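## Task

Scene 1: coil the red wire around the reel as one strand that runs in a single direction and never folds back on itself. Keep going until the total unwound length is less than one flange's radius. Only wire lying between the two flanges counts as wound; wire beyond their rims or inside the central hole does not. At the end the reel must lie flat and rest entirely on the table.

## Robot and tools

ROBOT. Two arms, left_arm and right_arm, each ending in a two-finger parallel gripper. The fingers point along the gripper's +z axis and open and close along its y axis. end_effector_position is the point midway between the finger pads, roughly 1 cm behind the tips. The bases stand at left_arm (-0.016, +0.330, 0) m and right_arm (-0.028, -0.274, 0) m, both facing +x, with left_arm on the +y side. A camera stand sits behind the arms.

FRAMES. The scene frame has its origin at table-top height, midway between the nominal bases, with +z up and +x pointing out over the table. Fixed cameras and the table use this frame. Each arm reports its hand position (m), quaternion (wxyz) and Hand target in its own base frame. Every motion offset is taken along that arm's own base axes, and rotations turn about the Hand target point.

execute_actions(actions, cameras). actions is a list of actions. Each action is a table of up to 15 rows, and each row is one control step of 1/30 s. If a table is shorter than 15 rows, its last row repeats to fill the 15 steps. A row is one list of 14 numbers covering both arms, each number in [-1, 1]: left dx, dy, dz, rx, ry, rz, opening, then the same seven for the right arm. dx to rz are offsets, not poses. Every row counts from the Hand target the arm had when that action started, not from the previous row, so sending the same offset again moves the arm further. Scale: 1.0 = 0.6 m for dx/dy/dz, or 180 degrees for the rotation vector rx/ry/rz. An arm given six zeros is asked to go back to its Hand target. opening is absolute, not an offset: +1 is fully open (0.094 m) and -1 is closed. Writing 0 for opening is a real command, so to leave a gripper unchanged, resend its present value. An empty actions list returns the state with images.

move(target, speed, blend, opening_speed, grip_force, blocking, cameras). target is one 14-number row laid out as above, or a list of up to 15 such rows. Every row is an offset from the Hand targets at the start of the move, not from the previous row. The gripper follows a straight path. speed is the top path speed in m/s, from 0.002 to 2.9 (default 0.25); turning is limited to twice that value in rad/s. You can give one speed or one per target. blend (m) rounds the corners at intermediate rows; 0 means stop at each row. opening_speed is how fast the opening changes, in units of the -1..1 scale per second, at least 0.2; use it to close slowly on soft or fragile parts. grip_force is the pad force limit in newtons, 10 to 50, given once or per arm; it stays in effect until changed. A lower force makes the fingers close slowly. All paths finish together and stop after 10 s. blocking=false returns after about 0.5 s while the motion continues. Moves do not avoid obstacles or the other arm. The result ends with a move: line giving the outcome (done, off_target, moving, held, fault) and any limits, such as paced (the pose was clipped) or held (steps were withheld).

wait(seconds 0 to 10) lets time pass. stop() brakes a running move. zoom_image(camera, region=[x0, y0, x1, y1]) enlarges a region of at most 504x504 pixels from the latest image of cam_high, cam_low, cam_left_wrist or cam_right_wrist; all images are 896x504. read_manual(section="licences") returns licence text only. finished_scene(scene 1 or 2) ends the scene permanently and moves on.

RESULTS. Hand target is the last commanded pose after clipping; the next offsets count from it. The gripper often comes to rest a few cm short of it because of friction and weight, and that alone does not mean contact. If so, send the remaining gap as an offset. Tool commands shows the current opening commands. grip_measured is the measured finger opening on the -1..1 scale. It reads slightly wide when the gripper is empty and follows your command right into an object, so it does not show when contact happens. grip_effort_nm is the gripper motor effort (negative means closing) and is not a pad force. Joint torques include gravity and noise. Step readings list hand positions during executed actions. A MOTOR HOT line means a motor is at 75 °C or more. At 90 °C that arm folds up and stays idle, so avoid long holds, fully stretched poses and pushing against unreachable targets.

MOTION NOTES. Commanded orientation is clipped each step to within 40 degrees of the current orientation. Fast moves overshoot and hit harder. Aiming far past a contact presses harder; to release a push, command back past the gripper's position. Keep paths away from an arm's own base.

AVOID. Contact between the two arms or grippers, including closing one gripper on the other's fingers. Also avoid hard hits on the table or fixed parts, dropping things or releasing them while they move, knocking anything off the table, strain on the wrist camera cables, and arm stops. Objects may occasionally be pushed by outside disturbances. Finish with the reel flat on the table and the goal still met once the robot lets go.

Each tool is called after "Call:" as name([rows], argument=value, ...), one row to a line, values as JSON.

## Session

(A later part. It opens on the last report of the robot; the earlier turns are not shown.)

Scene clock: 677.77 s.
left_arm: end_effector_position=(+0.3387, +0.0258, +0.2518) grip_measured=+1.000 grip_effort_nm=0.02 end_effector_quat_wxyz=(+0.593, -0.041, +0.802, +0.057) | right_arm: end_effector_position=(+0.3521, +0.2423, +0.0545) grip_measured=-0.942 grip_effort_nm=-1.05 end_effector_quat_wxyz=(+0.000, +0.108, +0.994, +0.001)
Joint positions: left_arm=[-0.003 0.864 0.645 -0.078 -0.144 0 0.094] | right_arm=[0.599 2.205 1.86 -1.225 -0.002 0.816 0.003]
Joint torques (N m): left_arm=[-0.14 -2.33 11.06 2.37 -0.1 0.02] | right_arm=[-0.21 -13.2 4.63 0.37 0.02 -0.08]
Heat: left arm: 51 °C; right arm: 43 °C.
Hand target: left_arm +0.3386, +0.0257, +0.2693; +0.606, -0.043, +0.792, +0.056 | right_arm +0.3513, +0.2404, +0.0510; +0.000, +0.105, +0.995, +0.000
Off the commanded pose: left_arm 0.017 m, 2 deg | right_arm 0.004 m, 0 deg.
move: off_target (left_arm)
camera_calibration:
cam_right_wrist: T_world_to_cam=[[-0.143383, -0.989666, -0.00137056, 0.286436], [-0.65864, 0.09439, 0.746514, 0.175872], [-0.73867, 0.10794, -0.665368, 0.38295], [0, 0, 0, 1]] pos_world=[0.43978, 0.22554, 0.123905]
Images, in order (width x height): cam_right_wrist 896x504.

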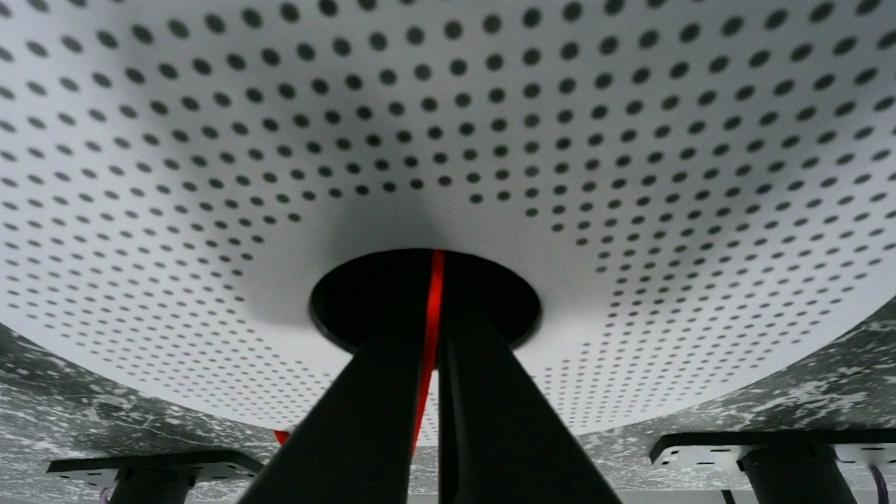

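Call:
move(target=[0, 0, 0, 0, 0, 0, 1, -0.1205, -0.0757, 0, 0, 0, 0, -1], speed=0.06, cameras=["all"])

Scene clock: 710.40 s.
left_arm: end_effector_position=(+0.3387, +0.0258, +0.2518) grip_measured=+1.000 grip_effort_nm=0.02 end_effector_quat_wxyz=(+0.593, -0.041, +0.802, +0.057) | right_arm: end_effector_position=(+0.2804, +0.1940, +0.0450) grip_measured=-0.942 grip_effort_nm=-1.05 end_effector_quat_wxyz=(-0.011, +0.108, +0.994, -0.007)
Joint positions: left_arm=[-0.003 0.864 0.645 -0.078 -0.144 0 0.094] | right_arm=[0.6 1.904 1.372 -1.065 -0.003 0.816 0.003]
Joint torques (N m): left_arm=[-0.13 -2.32 11.03 2.37 -0.11 0.02] | right_arm=[0.53 -13.07 4.51 0.27 0.05 0.06]
Heat: left arm: 51 °C; right arm: 41 °C.
Hand target: left_arm +0.3386, +0.0257, +0.2693; +0.606, -0.043, +0.792, +0.056 | right_arm +0.2791, +0.1950, +0.0511; +0.000, +0.105, +0.995, +0.000
Off the commanded pose: left_arm 0.017 m, 2 deg | right_arm 0.006 m, 2 deg.
move: off_target (left_arm)
camera_calibration:
cam_left_wrist: T_world_to_cam=[[0.151258, -0.988253, 0.0218265, -0.035141], [-0.901978, -0.14702, -0.405982, 0.419561], [0.404422, 0.0417212, -0.91362, 0.201626], [0, 0, 0, 1]] pos_world=[0.302208, 0.0185435, 0.355311]
cam_right_wrist: T_world_to_cam=[[-0.142104, -0.989702, 0.01724, 0.227233], [-0.640826, 0.105258, 0.760436, 0.132623], [-0.754419, 0.0970132, -0.649184, 0.334739], [0, 0, 0, 1]] pos_world=[0.369812, 0.17846, 0.112538]

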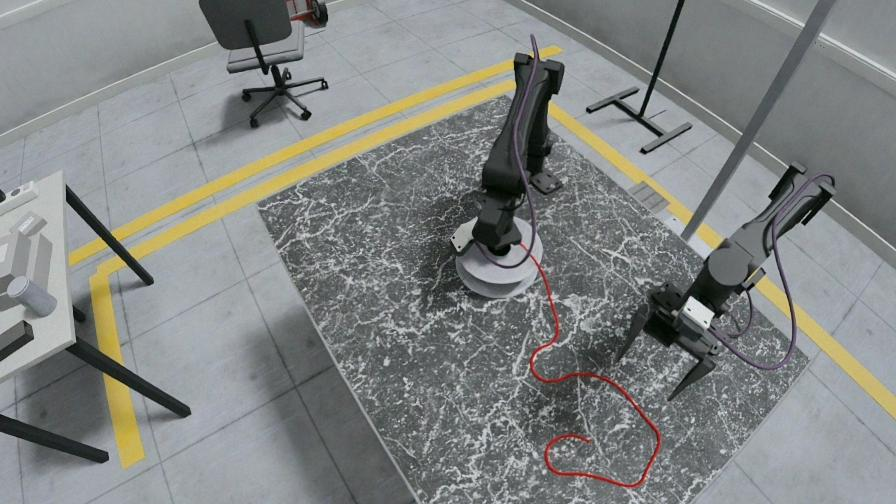

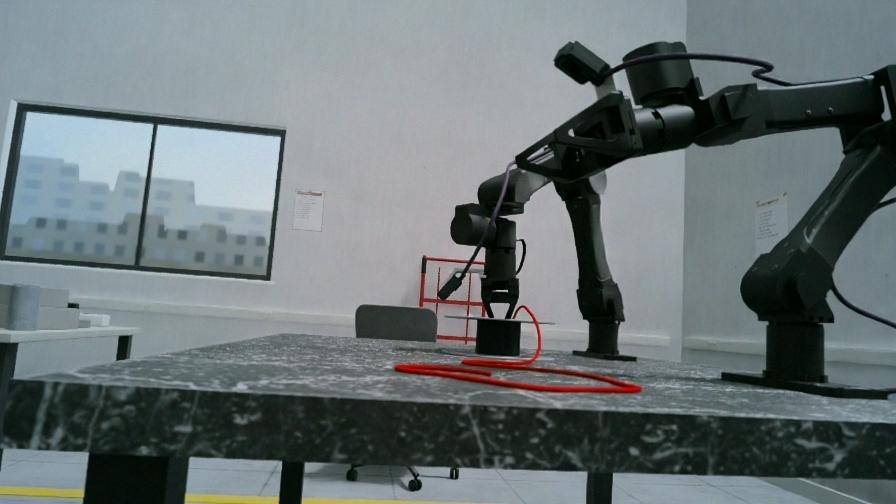

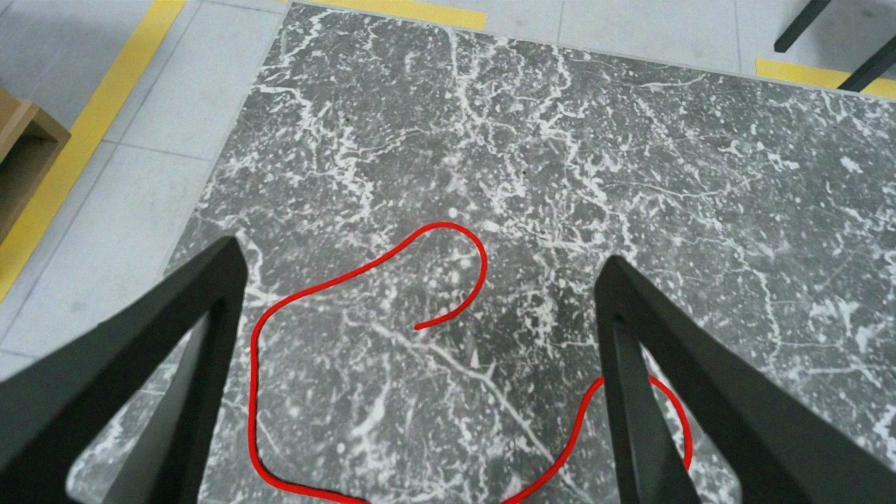

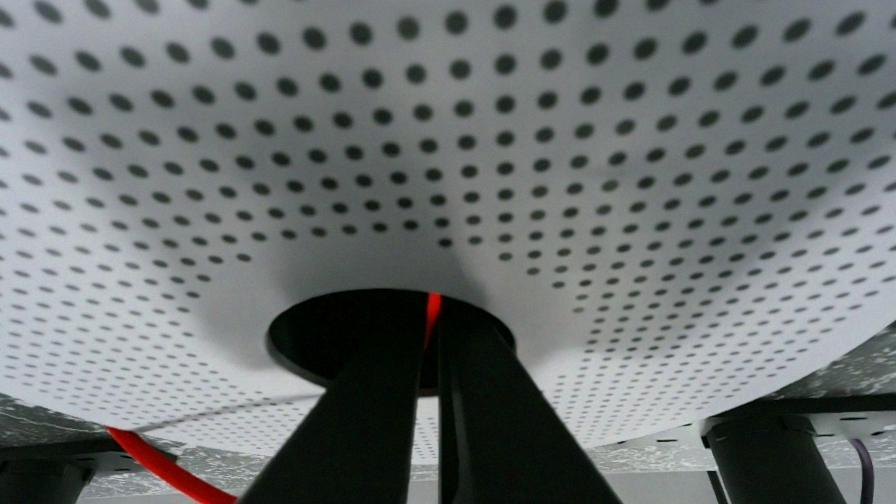

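Call:
move([
  [0,0,0,0,0,0,1, 0, 0, 0.1565, 0,0,0,-1],
  [0,0,0,0,0,0,1, -0.2485, -0.0083, 0.1565, 0,0,0,-1],
  [0,0,0,0,0,0,1, -0.2485, -0.025, -0.0268, 0,0,0,-1],
], speed=0.15, blend=[0.02, 0.02, 0], cameras=["all"])

Scene clock: 748.10 s.
left_arm: end_effector_position=(+0.3387, +0.0258, +0.2518) grip_measured=+1.000 grip_effort_nm=0.02 end_effector_quat_wxyz=(+0.593, -0.041, +0.802, +0.057) | right_arm: end_effector_position=(+0.1291, +0.1825, +0.0407) grip_measured=-0.942 grip_effort_nm=-1.05 end_effector_quat_wxyz=(-0.001, +0.102, +0.995, +0.004)
Joint positions: left_arm=[-0.003 0.864 0.645 -0.078 -0.144 0 0.094] | right_arm=[0.946 1.442 0.84 -0.962 -0.006 1.151 0.003]
Joint torques (N m): left_arm=[-0.14 -2.3 11.04 2.36 -0.1 0.03] | right_arm=[-0.53 -4.04 4.52 0.5 0.09 0.03]
Heat: left arm: 51 °C; right arm: 40 °C.
Hand target: left_arm +0.3386, +0.0257, +0.2693; +0.606, -0.043, +0.792, +0.056 | right_arm +0.1301, +0.1800, +0.0350; +0.000, +0.105, +0.994, +0.000
Off the commanded pose: left_arm 0.017 m, 2 deg | right_arm 0.006 m, 1 deg.
move: off_target (left_arm)
camera_calibration:
cam_left_wrist: T_world_to_cam=[[0.151258, -0.988253, 0.0218265, -0.035141], [-0.901978, -0.14702, -0.405982, 0.419561], [0.404422, 0.0417212, -0.91362, 0.201626], [0, 0, 0, 1]] pos_world=[0.302208, 0.0185435, 0.355311]
cam_right_wrist: T_world_to_cam=[[-0.131255, -0.991323, -0.00712463, 0.19434], [-0.659519, 0.0819527, 0.747207, 0.0472677], [-0.74014, 0.102774, -0.664553, 0.216589], [0, 0, 0, 1]] pos_world=[0.216989, 0.16652, 0.110001]

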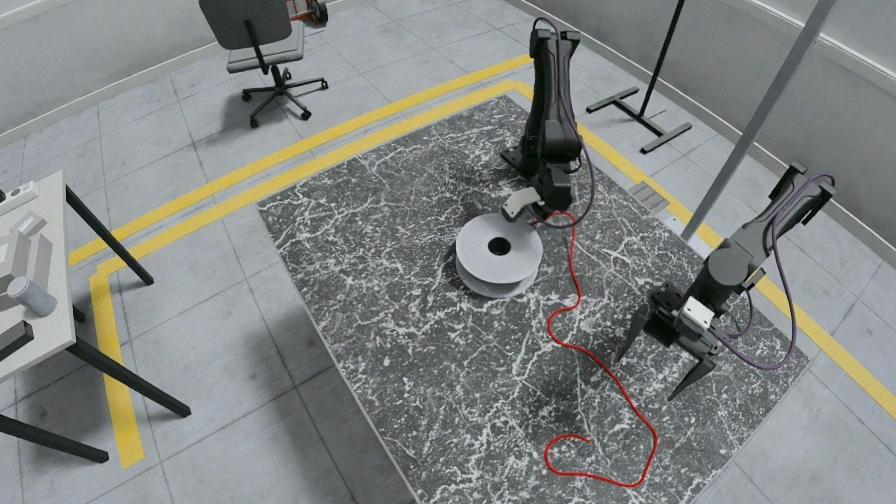

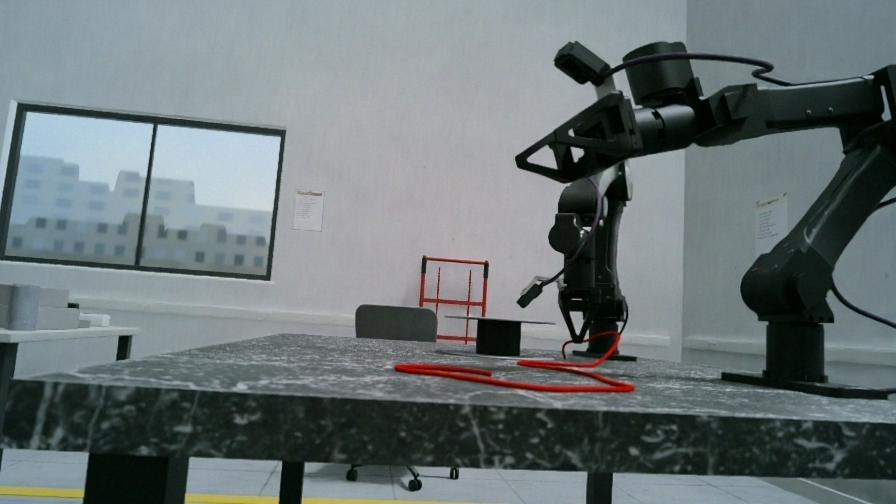

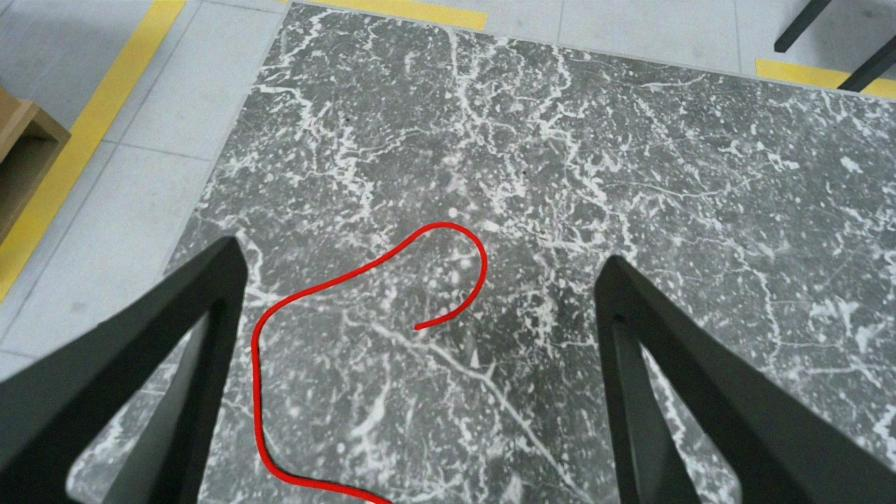

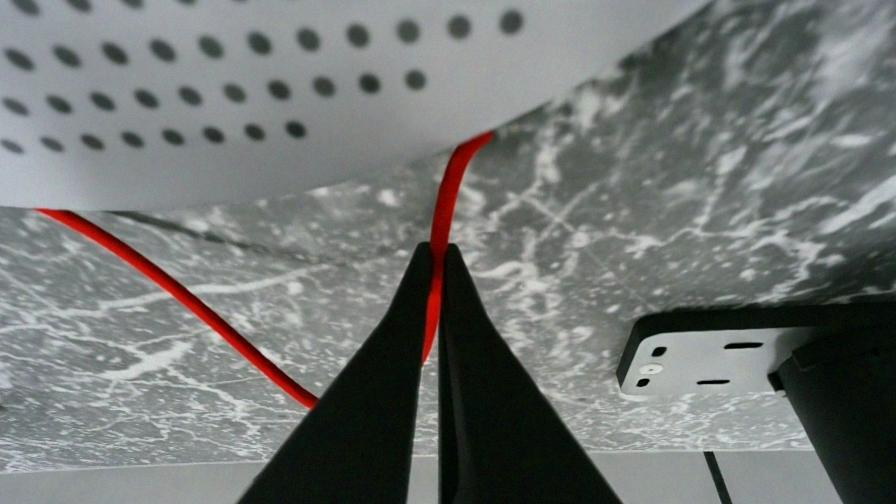

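Call:
move([
  [0,0,0,0,0,0,1, 0.0832, -0.1583, -0.0083, 0,0,-0.1556,-1],
  [0,0,0,0,0,0,1, 0.2648, -0.225, -0.0083, 0,0,-0.3278,-1],
], speed=0.12, blend=[0.03, 0], cameras=["cam_high", "cam_low", "cam_right_wrist"])

Scene clock: 761.13 s.
left_arm: end_effector_position=(+0.3387, +0.0258, +0.2518) grip_measured=+1.000 grip_effort_nm=0.02 end_effector_quat_wxyz=(+0.593, -0.041, +0.802, +0.057) | right_arm: end_effector_position=(+0.2778, +0.0462, +0.0275) grip_measured=-0.942 grip_effort_nm=-1.05 end_effector_quat_wxyz=(-0.010, +0.575, +0.818, -0.005)
Joint positions: left_arm=[-0.003 0.864 0.645 -0.078 -0.144 0 0.094] | right_arm=[0.156 1.709 1.052 -0.935 -0.007 1.381 0.003]
Joint torques (N m): left_arm=[-0.17 -2.32 11.03 2.39 -0.11 0.02] | right_arm=[-0.64 -6.23 7.83 0.23 0.06 0.12]
Heat: left arm: 51 °C; right arm: 40 °C.
Hand target: left_arm +0.3386, +0.0257, +0.2693; +0.606, -0.043, +0.792, +0.056 | right_arm +0.2890, +0.0451, +0.0301; +0.000, +0.581, +0.814, +0.000
Off the commanded pose: left_arm 0.017 m, 2 deg | right_arm 0.011 m, 2 deg.
move: off_target (left_arm, right_arm)
camera_calibration:
cam_right_wrist: T_world_to_cam=[[-0.913, -0.407492, 0.0195157, 0.268118], [-0.254078, 0.605393, 0.754284, 0.0293661], [-0.31918, 0.683702, -0.656259, 0.187906], [0, 0, 0, 1]] pos_world=[0.312229, -0.0369933, 0.0959318]
Images, in order (width x height): cam_high 896x504, cam_low 896x504, cam_right_wrist 896x504.

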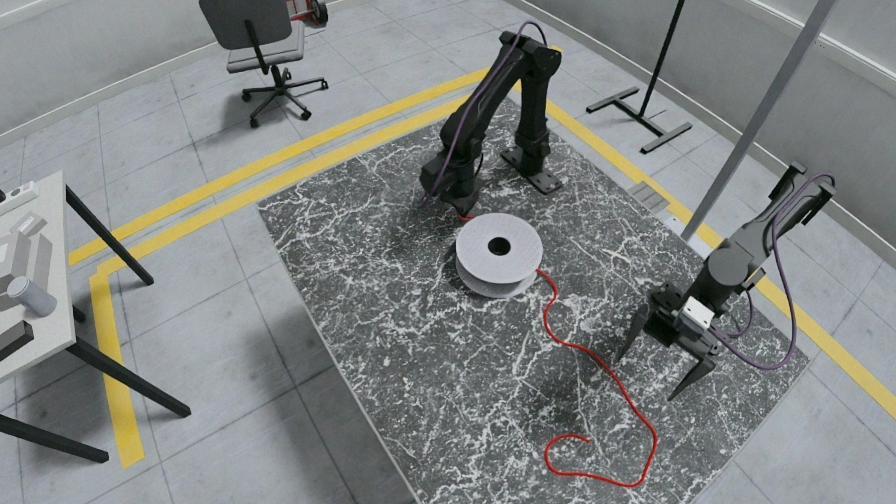

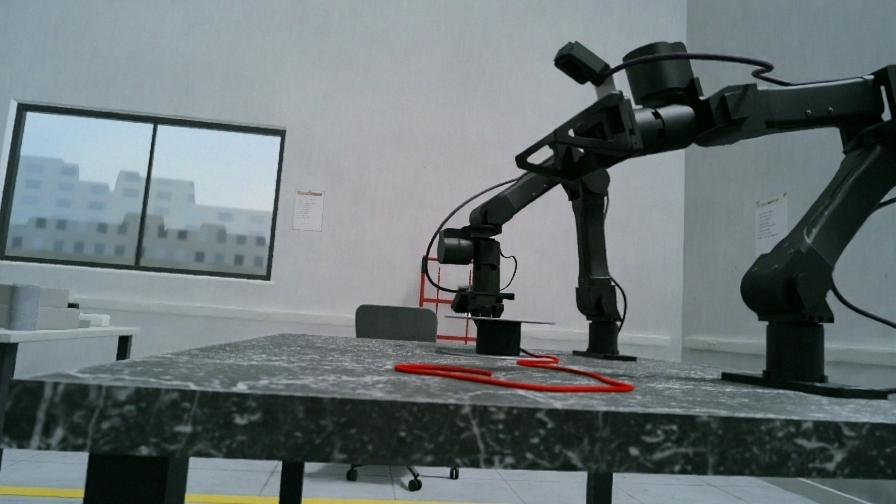

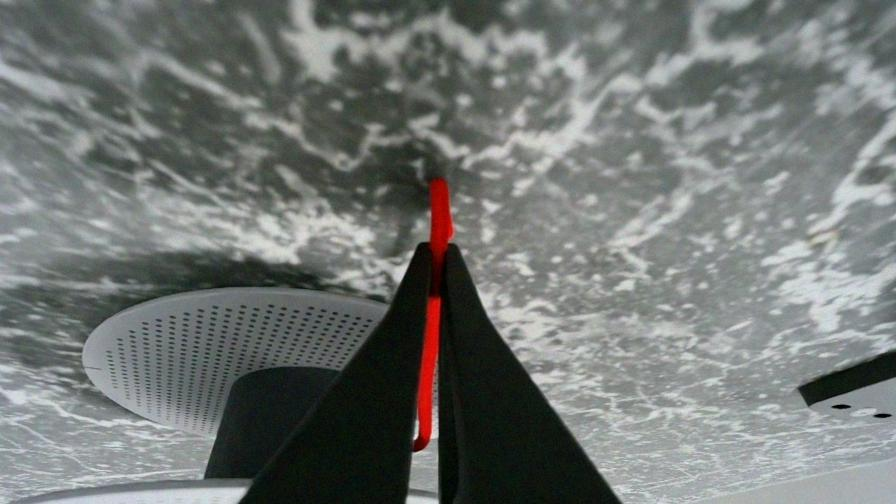

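Call:
move([
  [0,0,0,0,0,0,1, -0.0133, 0, -0.026, 0,0,0,-1],
  [0,0,0,0,0,0,1, -0.0133, 0, -0.026, 0,0,0,-0.5],
], speed=0.08, cameras=["cam_right_wrist"])

Scene clock: 773.67 s.
left_arm: end_effector_position=(+0.3387, +0.0258, +0.2518) grip_measured=+1.000 grip_effort_nm=0.03 end_effector_quat_wxyz=(+0.593, -0.041, +0.802, +0.057) | right_arm: end_effector_position=(+0.2846, +0.0473, +0.0223) grip_measured=-0.502 grip_effort_nm=0.11 end_effector_quat_wxyz=(+0.003, +0.577, +0.817, +0.008)
Joint positions: left_arm=[-0.003 0.864 0.645 -0.078 -0.144 0 0.094] | right_arm=[0.156 1.709 1.03 -0.875 -0.007 1.386 0.023]
Joint torques (N m): left_arm=[-0.16 -2.26 11.06 2.37 -0.11 0.02] | right_arm=[-0.2 -6.38 4.29 0.47 0.07 0.14]
Heat: left arm: 51 °C; right arm: 41 °C.
Hand target: left_arm +0.3386, +0.0257, +0.2693; +0.606, -0.043, +0.792, +0.056 | right_arm +0.2809, +0.0451, +0.0145; +0.000, +0.581, +0.814, +0.000
Off the commanded pose: left_arm 0.017 m, 2 deg | right_arm 0.009 m, 1 deg.
move: off_target (left_arm)
camera_calibration:
cam_right_wrist: T_world_to_cam=[[-0.915359, -0.402325, -0.0158976, 0.276009], [-0.277847, 0.602588, 0.748124, 0.0414116], [-0.291409, 0.689219, -0.663369, 0.177862], [0, 0, 0, 1]] pos_world=[0.315984, -0.0364946, 0.0913951]
Images, in order (width x height): cam_right_wrist 896x504.

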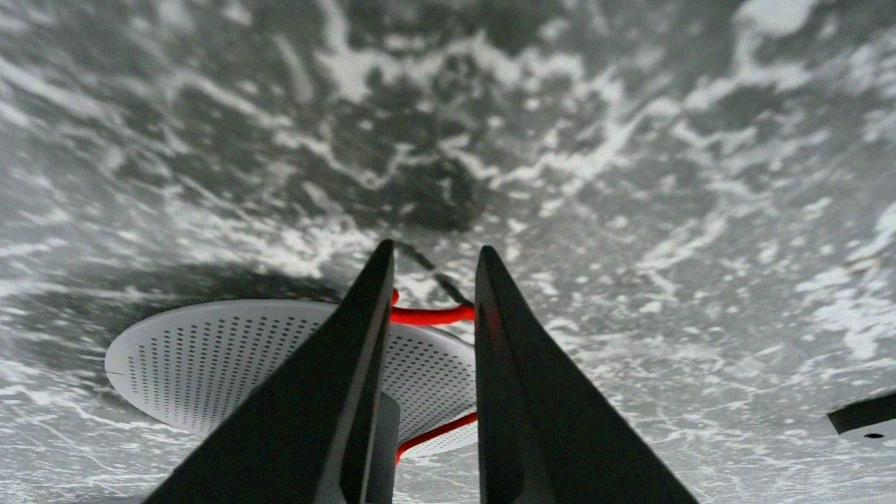

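Call:
move(target=[0,0,0,0,0,0,1, 0, -0.03, 0.15, 0,0,0,-0.5], speed=0.15, cameras=["cam_right_wrist", "cam_high"])

Scene clock: 779.20 s.
left_arm: end_effector_position=(+0.3387, +0.0258, +0.2518) grip_measured=+1.000 grip_effort_nm=0.02 end_effector_quat_wxyz=(+0.593, -0.041, +0.802, +0.057) | right_arm: end_effector_position=(+0.2776, +0.0294, +0.0925) grip_measured=-0.502 grip_effort_nm=0.11 end_effector_quat_wxyz=(-0.012, +0.583, +0.813, -0.006)
Joint positions: left_arm=[-0.003 0.864 0.645 -0.078 -0.144 0 0.094] | right_arm=[0.097 1.634 1.238 -1.2 -0.007 1.342 0.023]
Joint torques (N m): left_arm=[-0.14 -2.32 11.04 2.37 -0.11 0.02] | right_arm=[-0.47 -9.05 7.99 -0.08 0.1 -0.1]
Heat: left arm: 51 °C; right arm: 41 °C.
Hand target: left_arm +0.3386, +0.0257, +0.2693; +0.606, -0.043, +0.792, +0.056 | right_arm +0.2809, +0.0271, +0.1044; +0.000, +0.581, +0.814, +0.000
Off the commanded pose: left_arm 0.017 m, 2 deg | right_arm 0.013 m, 2 deg.
move: off_target (left_arm, right_arm)
camera_calibration:
cam_right_wrist: T_world_to_cam=[[-0.920923, -0.389021, 0.0237392, 0.260982], [-0.238252, 0.61012, 0.755638, -0.0142364], [-0.308443, 0.690229, -0.654559, 0.238596], [0, 0, 0, 1]] pos_world=[0.310546, -0.0544723, 0.160737]
Images, in order (width x height): cam_high 896x504, cam_right_wrist 896x504.

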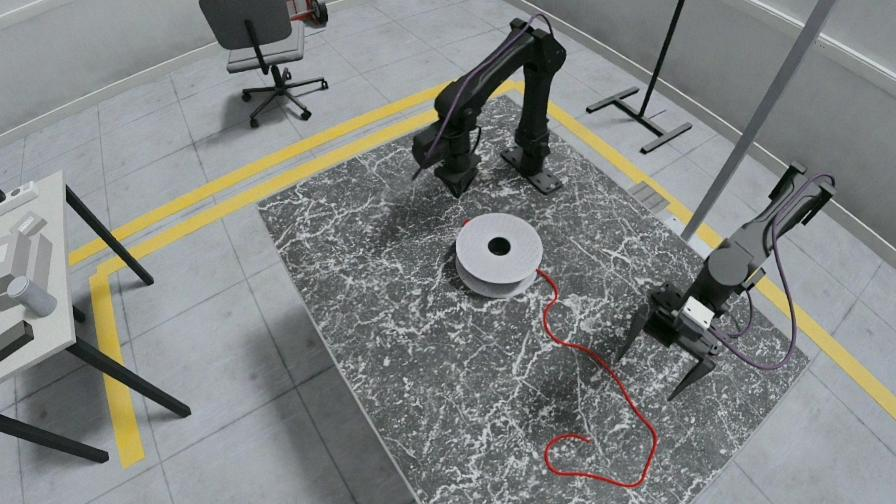

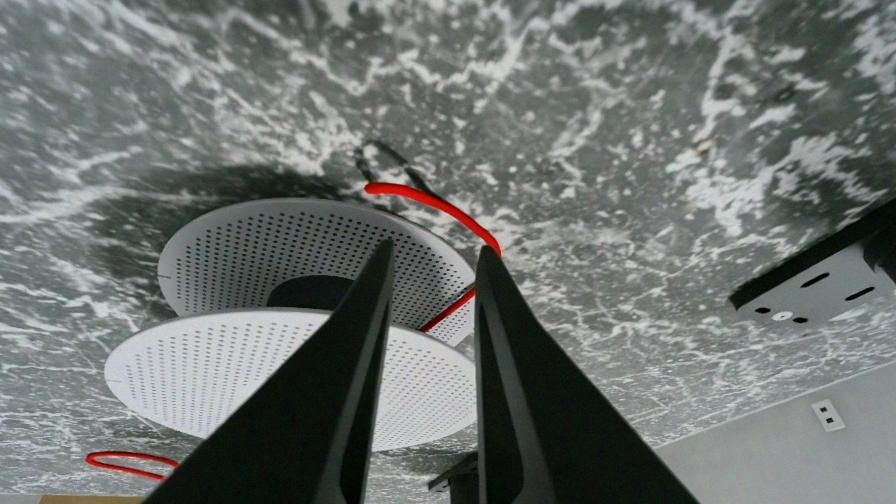

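Call:
move(target=[0,0,0,0,0,0,1, -0.0098, 0.0582, -0.024, 0,0,0.394,-0.4], speed=0.2, cameras=["cam_right_wrist"])

Scene clock: 804.87 s.
left_arm: end_effector_position=(+0.3387, +0.0258, +0.2518) grip_measured=+1.000 grip_effort_nm=0.03 end_effector_quat_wxyz=(+0.593, -0.041, +0.802, +0.057) | right_arm: end_effector_position=(+0.2759, +0.0620, +0.0924) grip_measured=-0.402 grip_effort_nm=0.11 end_effector_quat_wxyz=(-0.006, +0.009, +1.000, +0.002)
Joint positions: left_arm=[-0.003 0.864 0.645 -0.078 -0.144 0 0.094] | right_arm=[0.214 1.634 1.238 -1.186 -0.006 0.232 0.028]
Joint torques (N m): left_arm=[-0.13 -2.29 11.04 2.38 -0.1 0.02] | right_arm=[0.42 -8.17 4.41 0.46 0.08 -0.11]
Heat: left arm: 51 °C; right arm: 40 °C.
Hand target: left_arm +0.3386, +0.0257, +0.2693; +0.606, -0.043, +0.792, +0.056 | right_arm +0.2750, +0.0620, +0.0900; +0.000, +0.001, +1.000, +0.000
Off the commanded pose: left_arm 0.017 m, 2 deg | right_arm 0.003 m, 1 deg.
move: off_target (left_arm)
camera_calibration:
cam_right_wrist: T_world_to_cam=[[0.0551685, -0.998472, -0.00304397, 0.0431549], [-0.655631, -0.0385244, 0.754098, 0.121081], [-0.753064, -0.0396067, -0.656755, 0.383689], [0, 0, 0, 1]] pos_world=[0.365946, 0.0629502, 0.160814]
Images, in order (width x height): cam_right_wrist 896x504.

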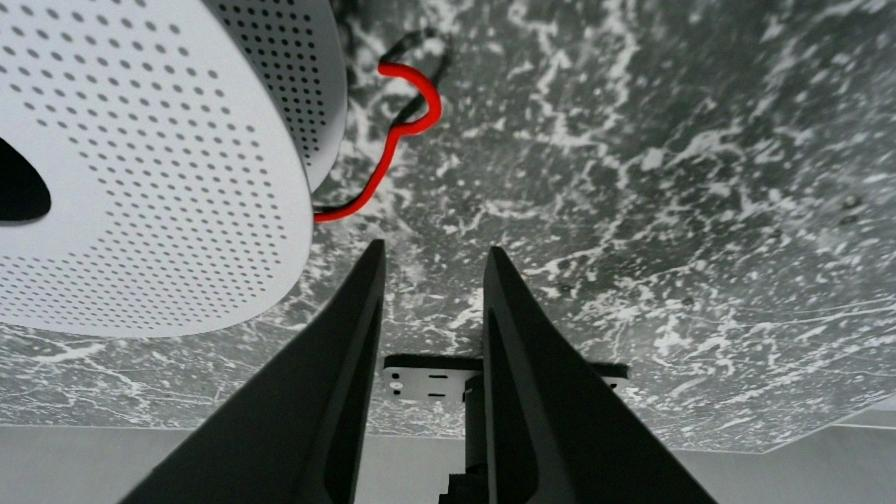

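Call:
move(target=[0,0,0,0,0,0,1, 0.0033, 0.0017, -0.1308, 0,0,0,-0.43], speed=0.1, cameras=["cam_right_wrist"])

Scene clock: 823.90 s.
left_arm: end_effector_position=(+0.3387, +0.0258, +0.2518) grip_measured=+1.000 grip_effort_nm=0.02 end_effector_quat_wxyz=(+0.593, -0.041, +0.802, +0.057) | right_arm: end_effector_position=(+0.2779, +0.0625, +0.0177) grip_measured=-0.428 grip_effort_nm=-0.14 end_effector_quat_wxyz=(+0.001, +0.009, +1.000, +0.003)
Joint positions: left_arm=[-0.003 0.864 0.645 -0.078 -0.144 0 0.094] | right_arm=[0.214 1.715 1.017 -0.869 -0.006 0.231 0.027]
Joint torques (N m): left_arm=[-0.14 -2.32 11.02 2.36 -0.11 0.02] | right_arm=[0.59 -6.41 4.3 0.47 0.1 -0.1]
Heat: left arm: 50 °C; right arm: 40 °C.
Hand target: left_arm +0.3386, +0.0257, +0.2693; +0.606, -0.043, +0.792, +0.056 | right_arm +0.2771, +0.0631, +0.0116; +0.000, +0.001, +1.000, +0.000
Off the commanded pose: left_arm 0.017 m, 2 deg | right_arm 0.006 m, 1 deg.
move: off_target (left_arm)
camera_calibration:
cam_right_wrist: T_world_to_cam=[[0.0559242, -0.998421, -0.00535096, 0.0430932], [-0.666265, -0.0413098, 0.74457, 0.182009], [-0.743615, -0.0380744, -0.667523, 0.333602], [0, 0, 0, 1]] pos_world=[0.366928, 0.0632456, 0.0873987]
Images, in order (width x height): cam_right_wrist 896x504.

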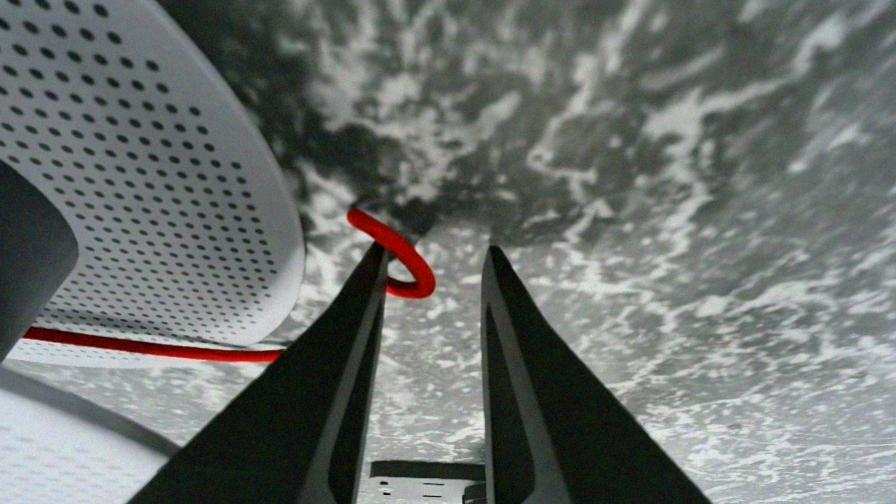

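Call:
move(target=[0,0,0,0,0,0,1, 0,0,0,0,0,0,-1], grip_force=35, cameras=["cam_right_wrist"])

Scene clock: 845.07 s.
left_arm: end_effector_position=(+0.3387, +0.0258, +0.2518) grip_measured=+1.000 grip_effort_nm=0.02 end_effector_quat_wxyz=(+0.593, -0.041, +0.802, +0.057) | right_arm: end_effector_position=(+0.2782, +0.0625, +0.0177) grip_measured=-0.920 grip_effort_nm=-0.73 end_effector_quat_wxyz=(+0.002, +0.009, +1.000, +0.003)
Joint positions: left_arm=[-0.003 0.864 0.645 -0.078 -0.144 0 0.094] | right_arm=[0.214 1.715 1.017 -0.868 -0.006 0.231 0.004]
Joint torques (N m): left_arm=[-0.13 -2.3 11.03 2.37 -0.1 0.02] | right_arm=[0.68 -6.48 4.49 0.5 0.09 -0.09]
Heat: left arm: 50 °C; right arm: 39 °C.
Hand target: left_arm +0.3386, +0.0257, +0.2693; +0.606, -0.043, +0.792, +0.056 | right_arm +0.2770, +0.0630, +0.0116; +0.000, +0.001, +1.000, +0.000
Off the commanded pose: left_arm 0.017 m, 2 deg | right_arm 0.006 m, 1 deg.
grip_force (N): 35, 35
move: off_target (left_arm)
camera_calibration:
cam_right_wrist: T_world_to_cam=[[0.0559403, -0.998421, -0.00514293, 0.0430587], [-0.667164, -0.0412116, 0.74377, 0.182462], [-0.742807, -0.0381755, -0.668416, 0.333603], [0, 0, 0, 1]] pos_world=[0.367126, 0.0632457, 0.0874977]
Images, in order (width x height): cam_right_wrist 896x504.

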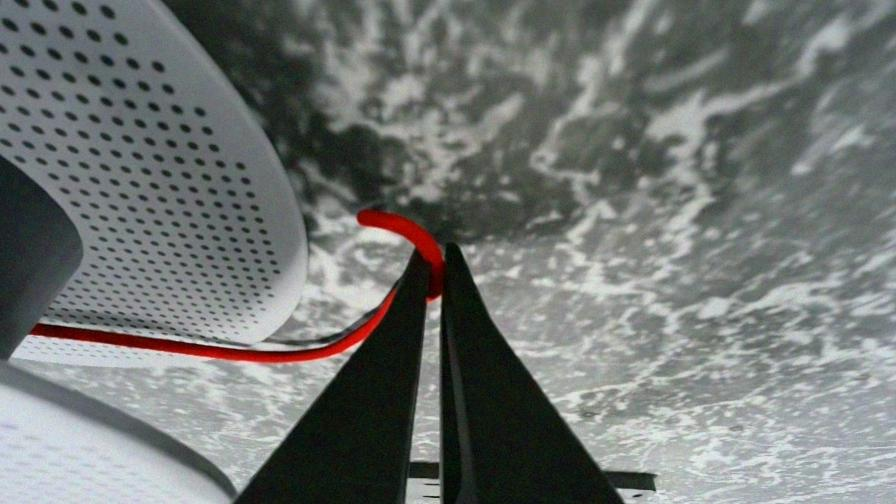

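Call:
move([
  [0,0,0,0,0,0,1, 0.1027,0.002,0.0473,0,0,0.0278,-1],
  [0,0,0,0,0,0,1, 0.1908,0.0583,0.0473,0,0,0.0667,-1],
  [0,0,0,0,0,0,1, 0.2472,0.1467,0.0473,0,0,0.1222,-1],
  [0,0,0,0,0,0,1, 0.2617,0.2292,0.0473,0,0,0.1944,-1],
], speed=0.1, blend=[0.02,0.02,0.02,0], cameras=["cam_high", "cam_low", "cam_right_wrist"])

Scene clock: 873.43 s.
left_arm: end_effector_position=(+0.3387, +0.0258, +0.2518) grip_measured=+1.000 grip_effort_nm=0.03 end_effector_quat_wxyz=(+0.593, -0.041, +0.802, +0.057) | right_arm: end_effector_position=(+0.4305, +0.1989, +0.0425) grip_measured=-0.922 grip_effort_nm=-0.77 end_effector_quat_wxyz=(+0.002, -0.294, +0.956, +0.002)
Joint positions: left_arm=[-0.003 0.864 0.645 -0.078 -0.144 0 0.094] | right_arm=[0.43 2.438 2.213 -1.342 -0.003 -0.167 0.004]
Joint torques (N m): left_arm=[-0.14 -2.29 11.04 2.37 -0.12 0.02] | right_arm=[0.1 -12.44 8.66 0.12 0.06 -0.1]
Heat: left arm: 50 °C; right arm: 40 °C.
Hand target: left_arm +0.3386, +0.0257, +0.2693; +0.606, -0.043, +0.792, +0.056 | right_arm +0.4340, +0.2006, +0.0398; +0.000, -0.300, +0.954, +0.000
Off the commanded pose: left_arm 0.017 m, 2 deg | right_arm 0.005 m, 1 deg.
grip_force (N): 35, 35
move: off_target (left_arm)
camera_calibration:
cam_right_wrist: T_world_to_cam=[[0.620789, -0.783978, -0.000532966, -0.115152], [-0.524238, -0.415621, 0.743259, 0.284247], [-0.58292, -0.461128, -0.669004, 0.483901], [0, 0, 0, 1]] pos_world=[0.502573, 0.251002, 0.112401]
Images, in order (width x height): cam_high 896x504, cam_low 896x504, cam_right_wrist 896x504.

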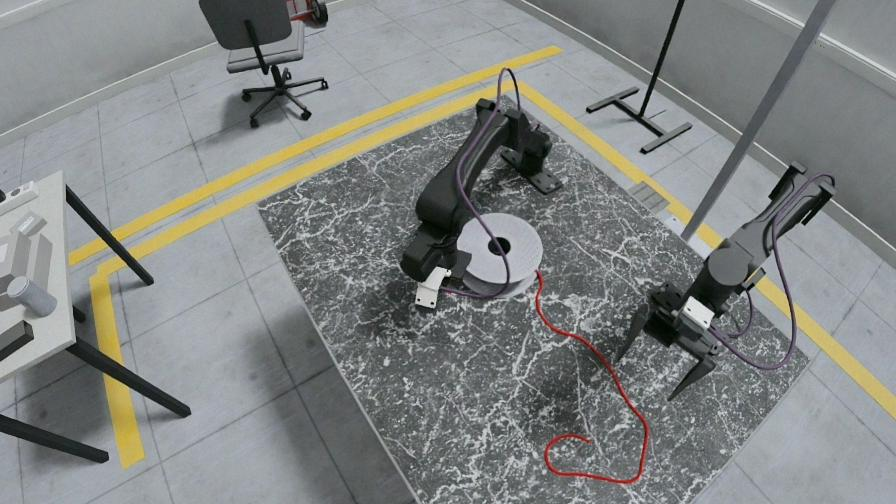

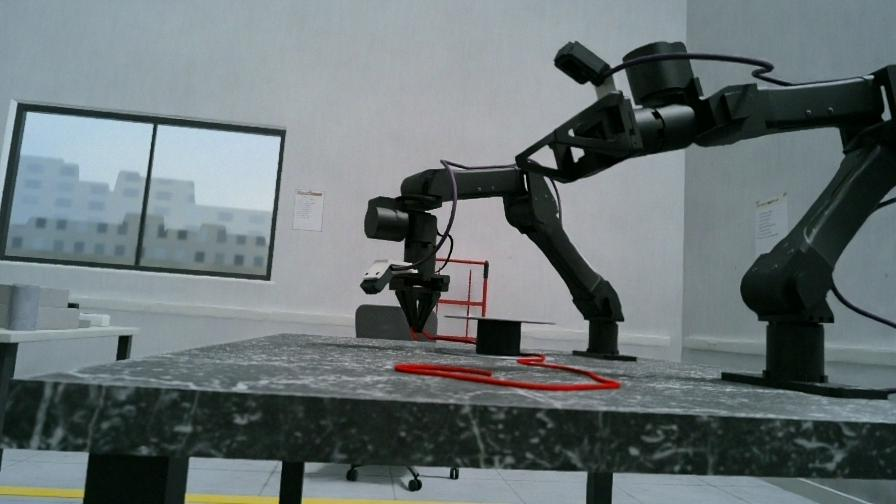

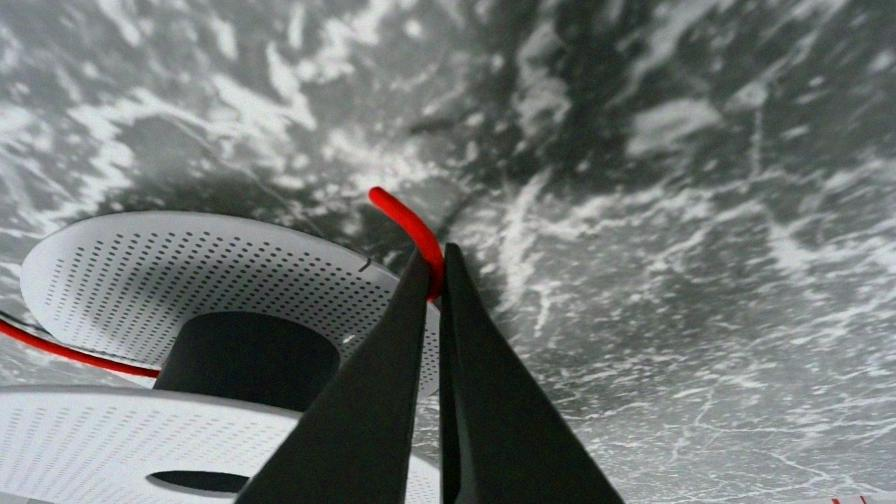

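Call:
move([
  [0,0,0,0,0,0,1, -0.0227,0.102,0,0,0,0.0833,-1],
  [0,0,0,0,0,0,1, -0.0767,0.1648,0,0,0,0.1833,-1],
  [0,0,0,0,0,0,1, -0.159,0.227,0,0,0,0.2944,-1],
  [0,0,0,0,0,0,1, -0.2333,0.2498,0,0,0,0.3611,-1],
], speed=0.1, blend=[0.02,0.02,0.02,0], cameras=["all"])

Scene clock: 922.77 s.
left_arm: end_effector_position=(+0.3387, +0.0258, +0.2518) grip_measured=+1.000 grip_effort_nm=0.03 end_effector_quat_wxyz=(+0.593, -0.041, +0.802, +0.057) | right_arm: end_effector_position=(+0.2940, +0.3448, +0.0247) grip_measured=-0.922 grip_effort_nm=-0.77 end_effector_quat_wxyz=(+0.024, +0.760, -0.649, +0.005)
Joint positions: left_arm=[-0.003 0.864 0.645 -0.078 -0.144 0 0.094] | right_arm=[0.867 2.397 2.066 -1.288 0.01 -0.861 0.004]
Joint torques (N m): left_arm=[-0.13 -2.33 11.04 2.37 -0.11 0.03] | right_arm=[0.4 -18.8 4.67 0.33 -0.08 -0.13]
Heat: left arm: 50 °C; right arm: 41 °C.
Hand target: left_arm +0.3386, +0.0257, +0.2693; +0.606, -0.043, +0.792, +0.056 | right_arm +0.2941, +0.3504, +0.0399; +0.000, +0.765, -0.644, +0.000
Off the commanded pose: left_arm 0.017 m, 2 deg | right_arm 0.016 m, 3 deg.
grip_force (N): 35, 35
move: off_target (left_arm, right_arm)
camera_calibration:
cam_left_wrist: T_world_to_cam=[[0.151258, -0.988253, 0.0218265, -0.035141], [-0.901978, -0.14702, -0.405982, 0.419561], [0.404422, 0.0417212, -0.91362, 0.201626], [0, 0, 0, 1]] pos_world=[0.302208, 0.0185435, 0.355311]
cam_right_wrist: T_world_to_cam=[[0.973276, 0.227603, -0.0304978, -0.367779], [0.168159, -0.615953, 0.769626, 0.151436], [0.156384, -0.754187, -0.637766, 0.342568], [0, 0, 0, 1]] pos_world=[0.278913, 0.435346, 0.0907128]

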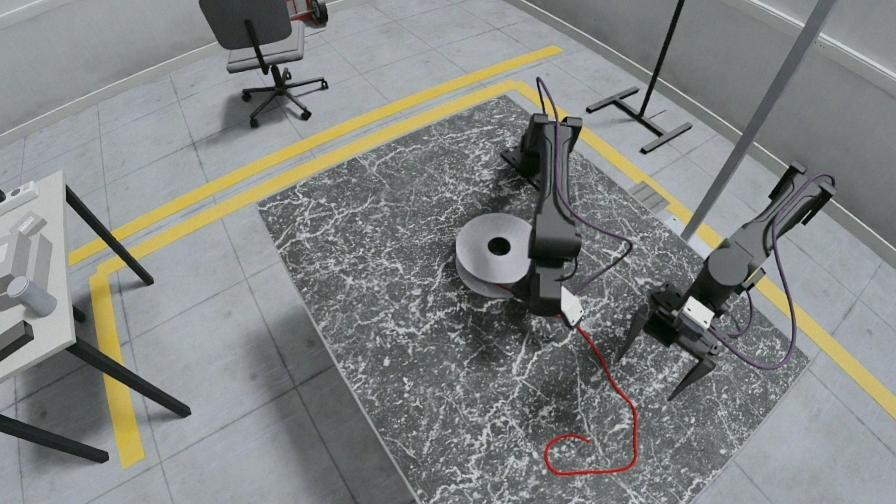

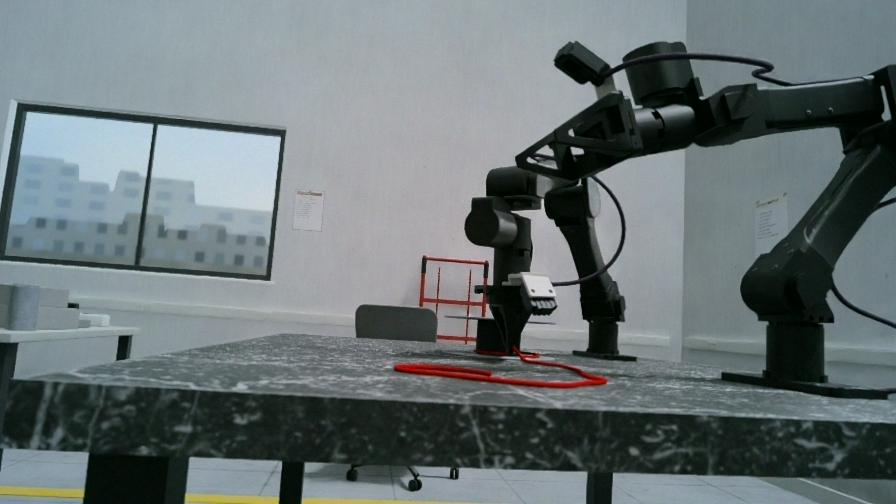

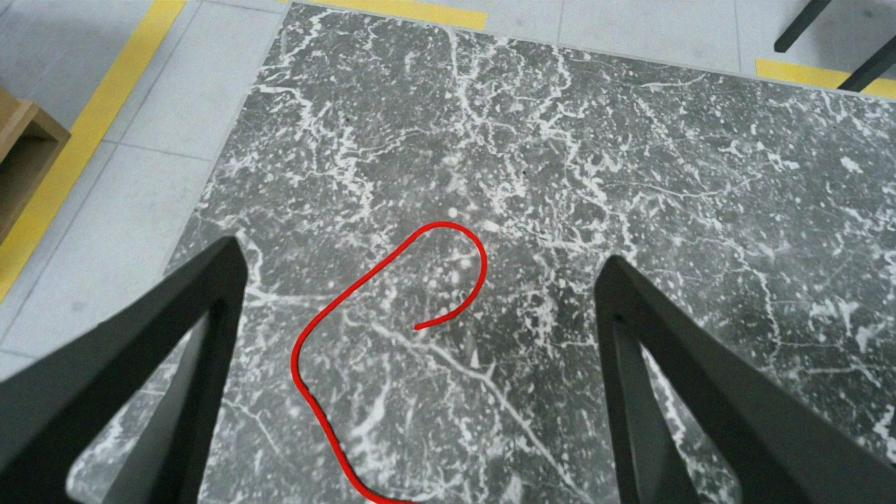

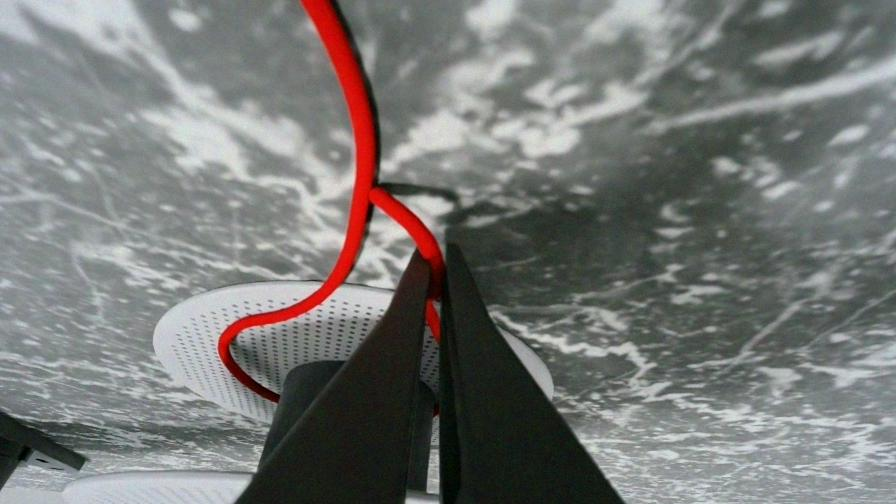

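Call:
move([
  [0,0,0,0,0,0,1, 0,0.005,0.055,0,0,0,-1],
  [0,0,0,0,0,0,1, -0.094,-0.0148,0.055,0,0,0.1,-1],
  [0,0,0,0,0,0,1, -0.1852,-0.0732,0.0417,0,0,0.2111,-1],
], speed=0.1, blend=[0.01,0.02,0], cameras=["cam_high","cam_low","cam_right_wrist"])

Scene clock: 941.80 s.
left_arm: end_effector_position=(+0.3387, +0.0258, +0.2518) grip_measured=+1.000 grip_effort_nm=0.02 end_effector_quat_wxyz=(+0.593, -0.041, +0.802, +0.057) | right_arm: end_effector_position=(+0.1870, +0.3053, +0.0575) grip_measured=-0.922 grip_effort_nm=-0.77 end_effector_quat_wxyz=(+0.014, +0.930, -0.367, +0.004)
Joint positions: left_arm=[-0.003 0.864 0.645 -0.078 -0.144 0 0.094] | right_arm=[1.025 1.954 1.492 -1.134 0.012 -1.365 0.004]
Joint torques (N m): left_arm=[-0.14 -2.32 11.04 2.38 -0.12 0.02] | right_arm=[0.5 -13.97 4.53 0.27 -0.14 -0.11]
Heat: left arm: 50 °C; right arm: 40 °C.
Hand target: left_arm +0.3386, +0.0257, +0.2693; +0.606, -0.043, +0.792, +0.056 | right_arm +0.1829, +0.3064, +0.0648; +0.000, +0.933, -0.359, +0.000
Off the commanded pose: left_arm 0.017 m, 2 deg | right_arm 0.008 m, 2 deg.
grip_force (N): 35, 35
move: off_target (left_arm)
camera_calibration:
cam_right_wrist: T_world_to_cam=[[0.627748, 0.778095, -0.0223779, -0.357503], [0.519659, -0.397498, 0.756274, -0.011868], [0.579558, -0.486378, -0.653872, 0.190444], [0, 0, 0, 1]] pos_world=[0.120216, 0.366081, 0.125501]
Images, in order (width x height): cam_high 896x504, cam_low 896x504, cam_right_wrist 896x504.

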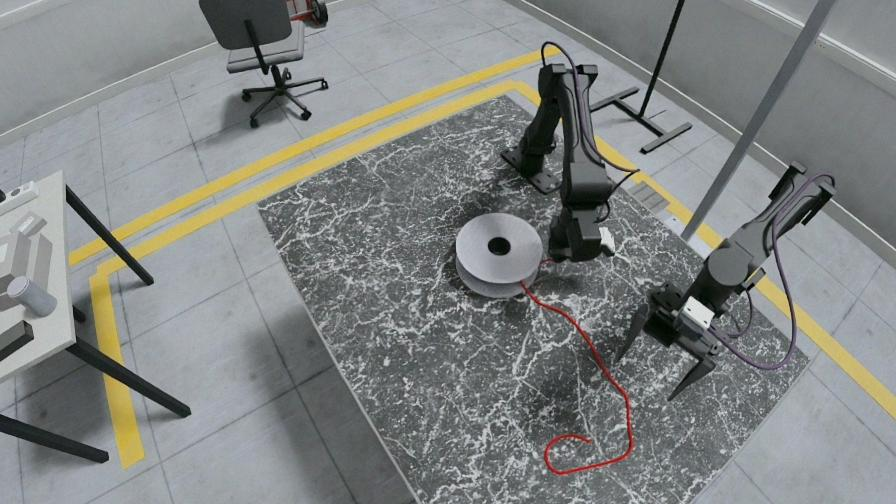

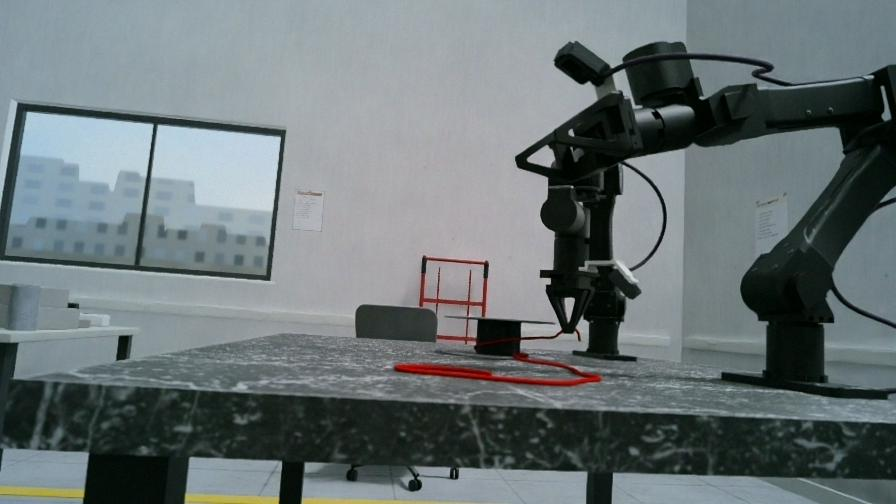

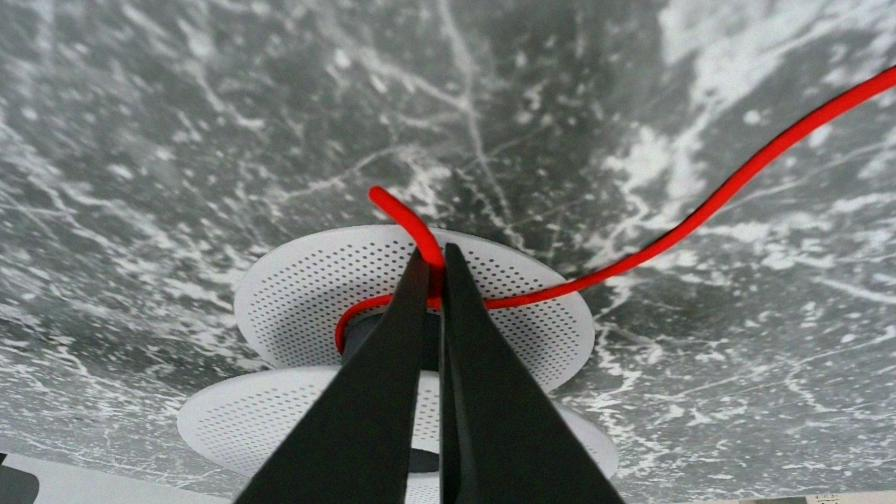

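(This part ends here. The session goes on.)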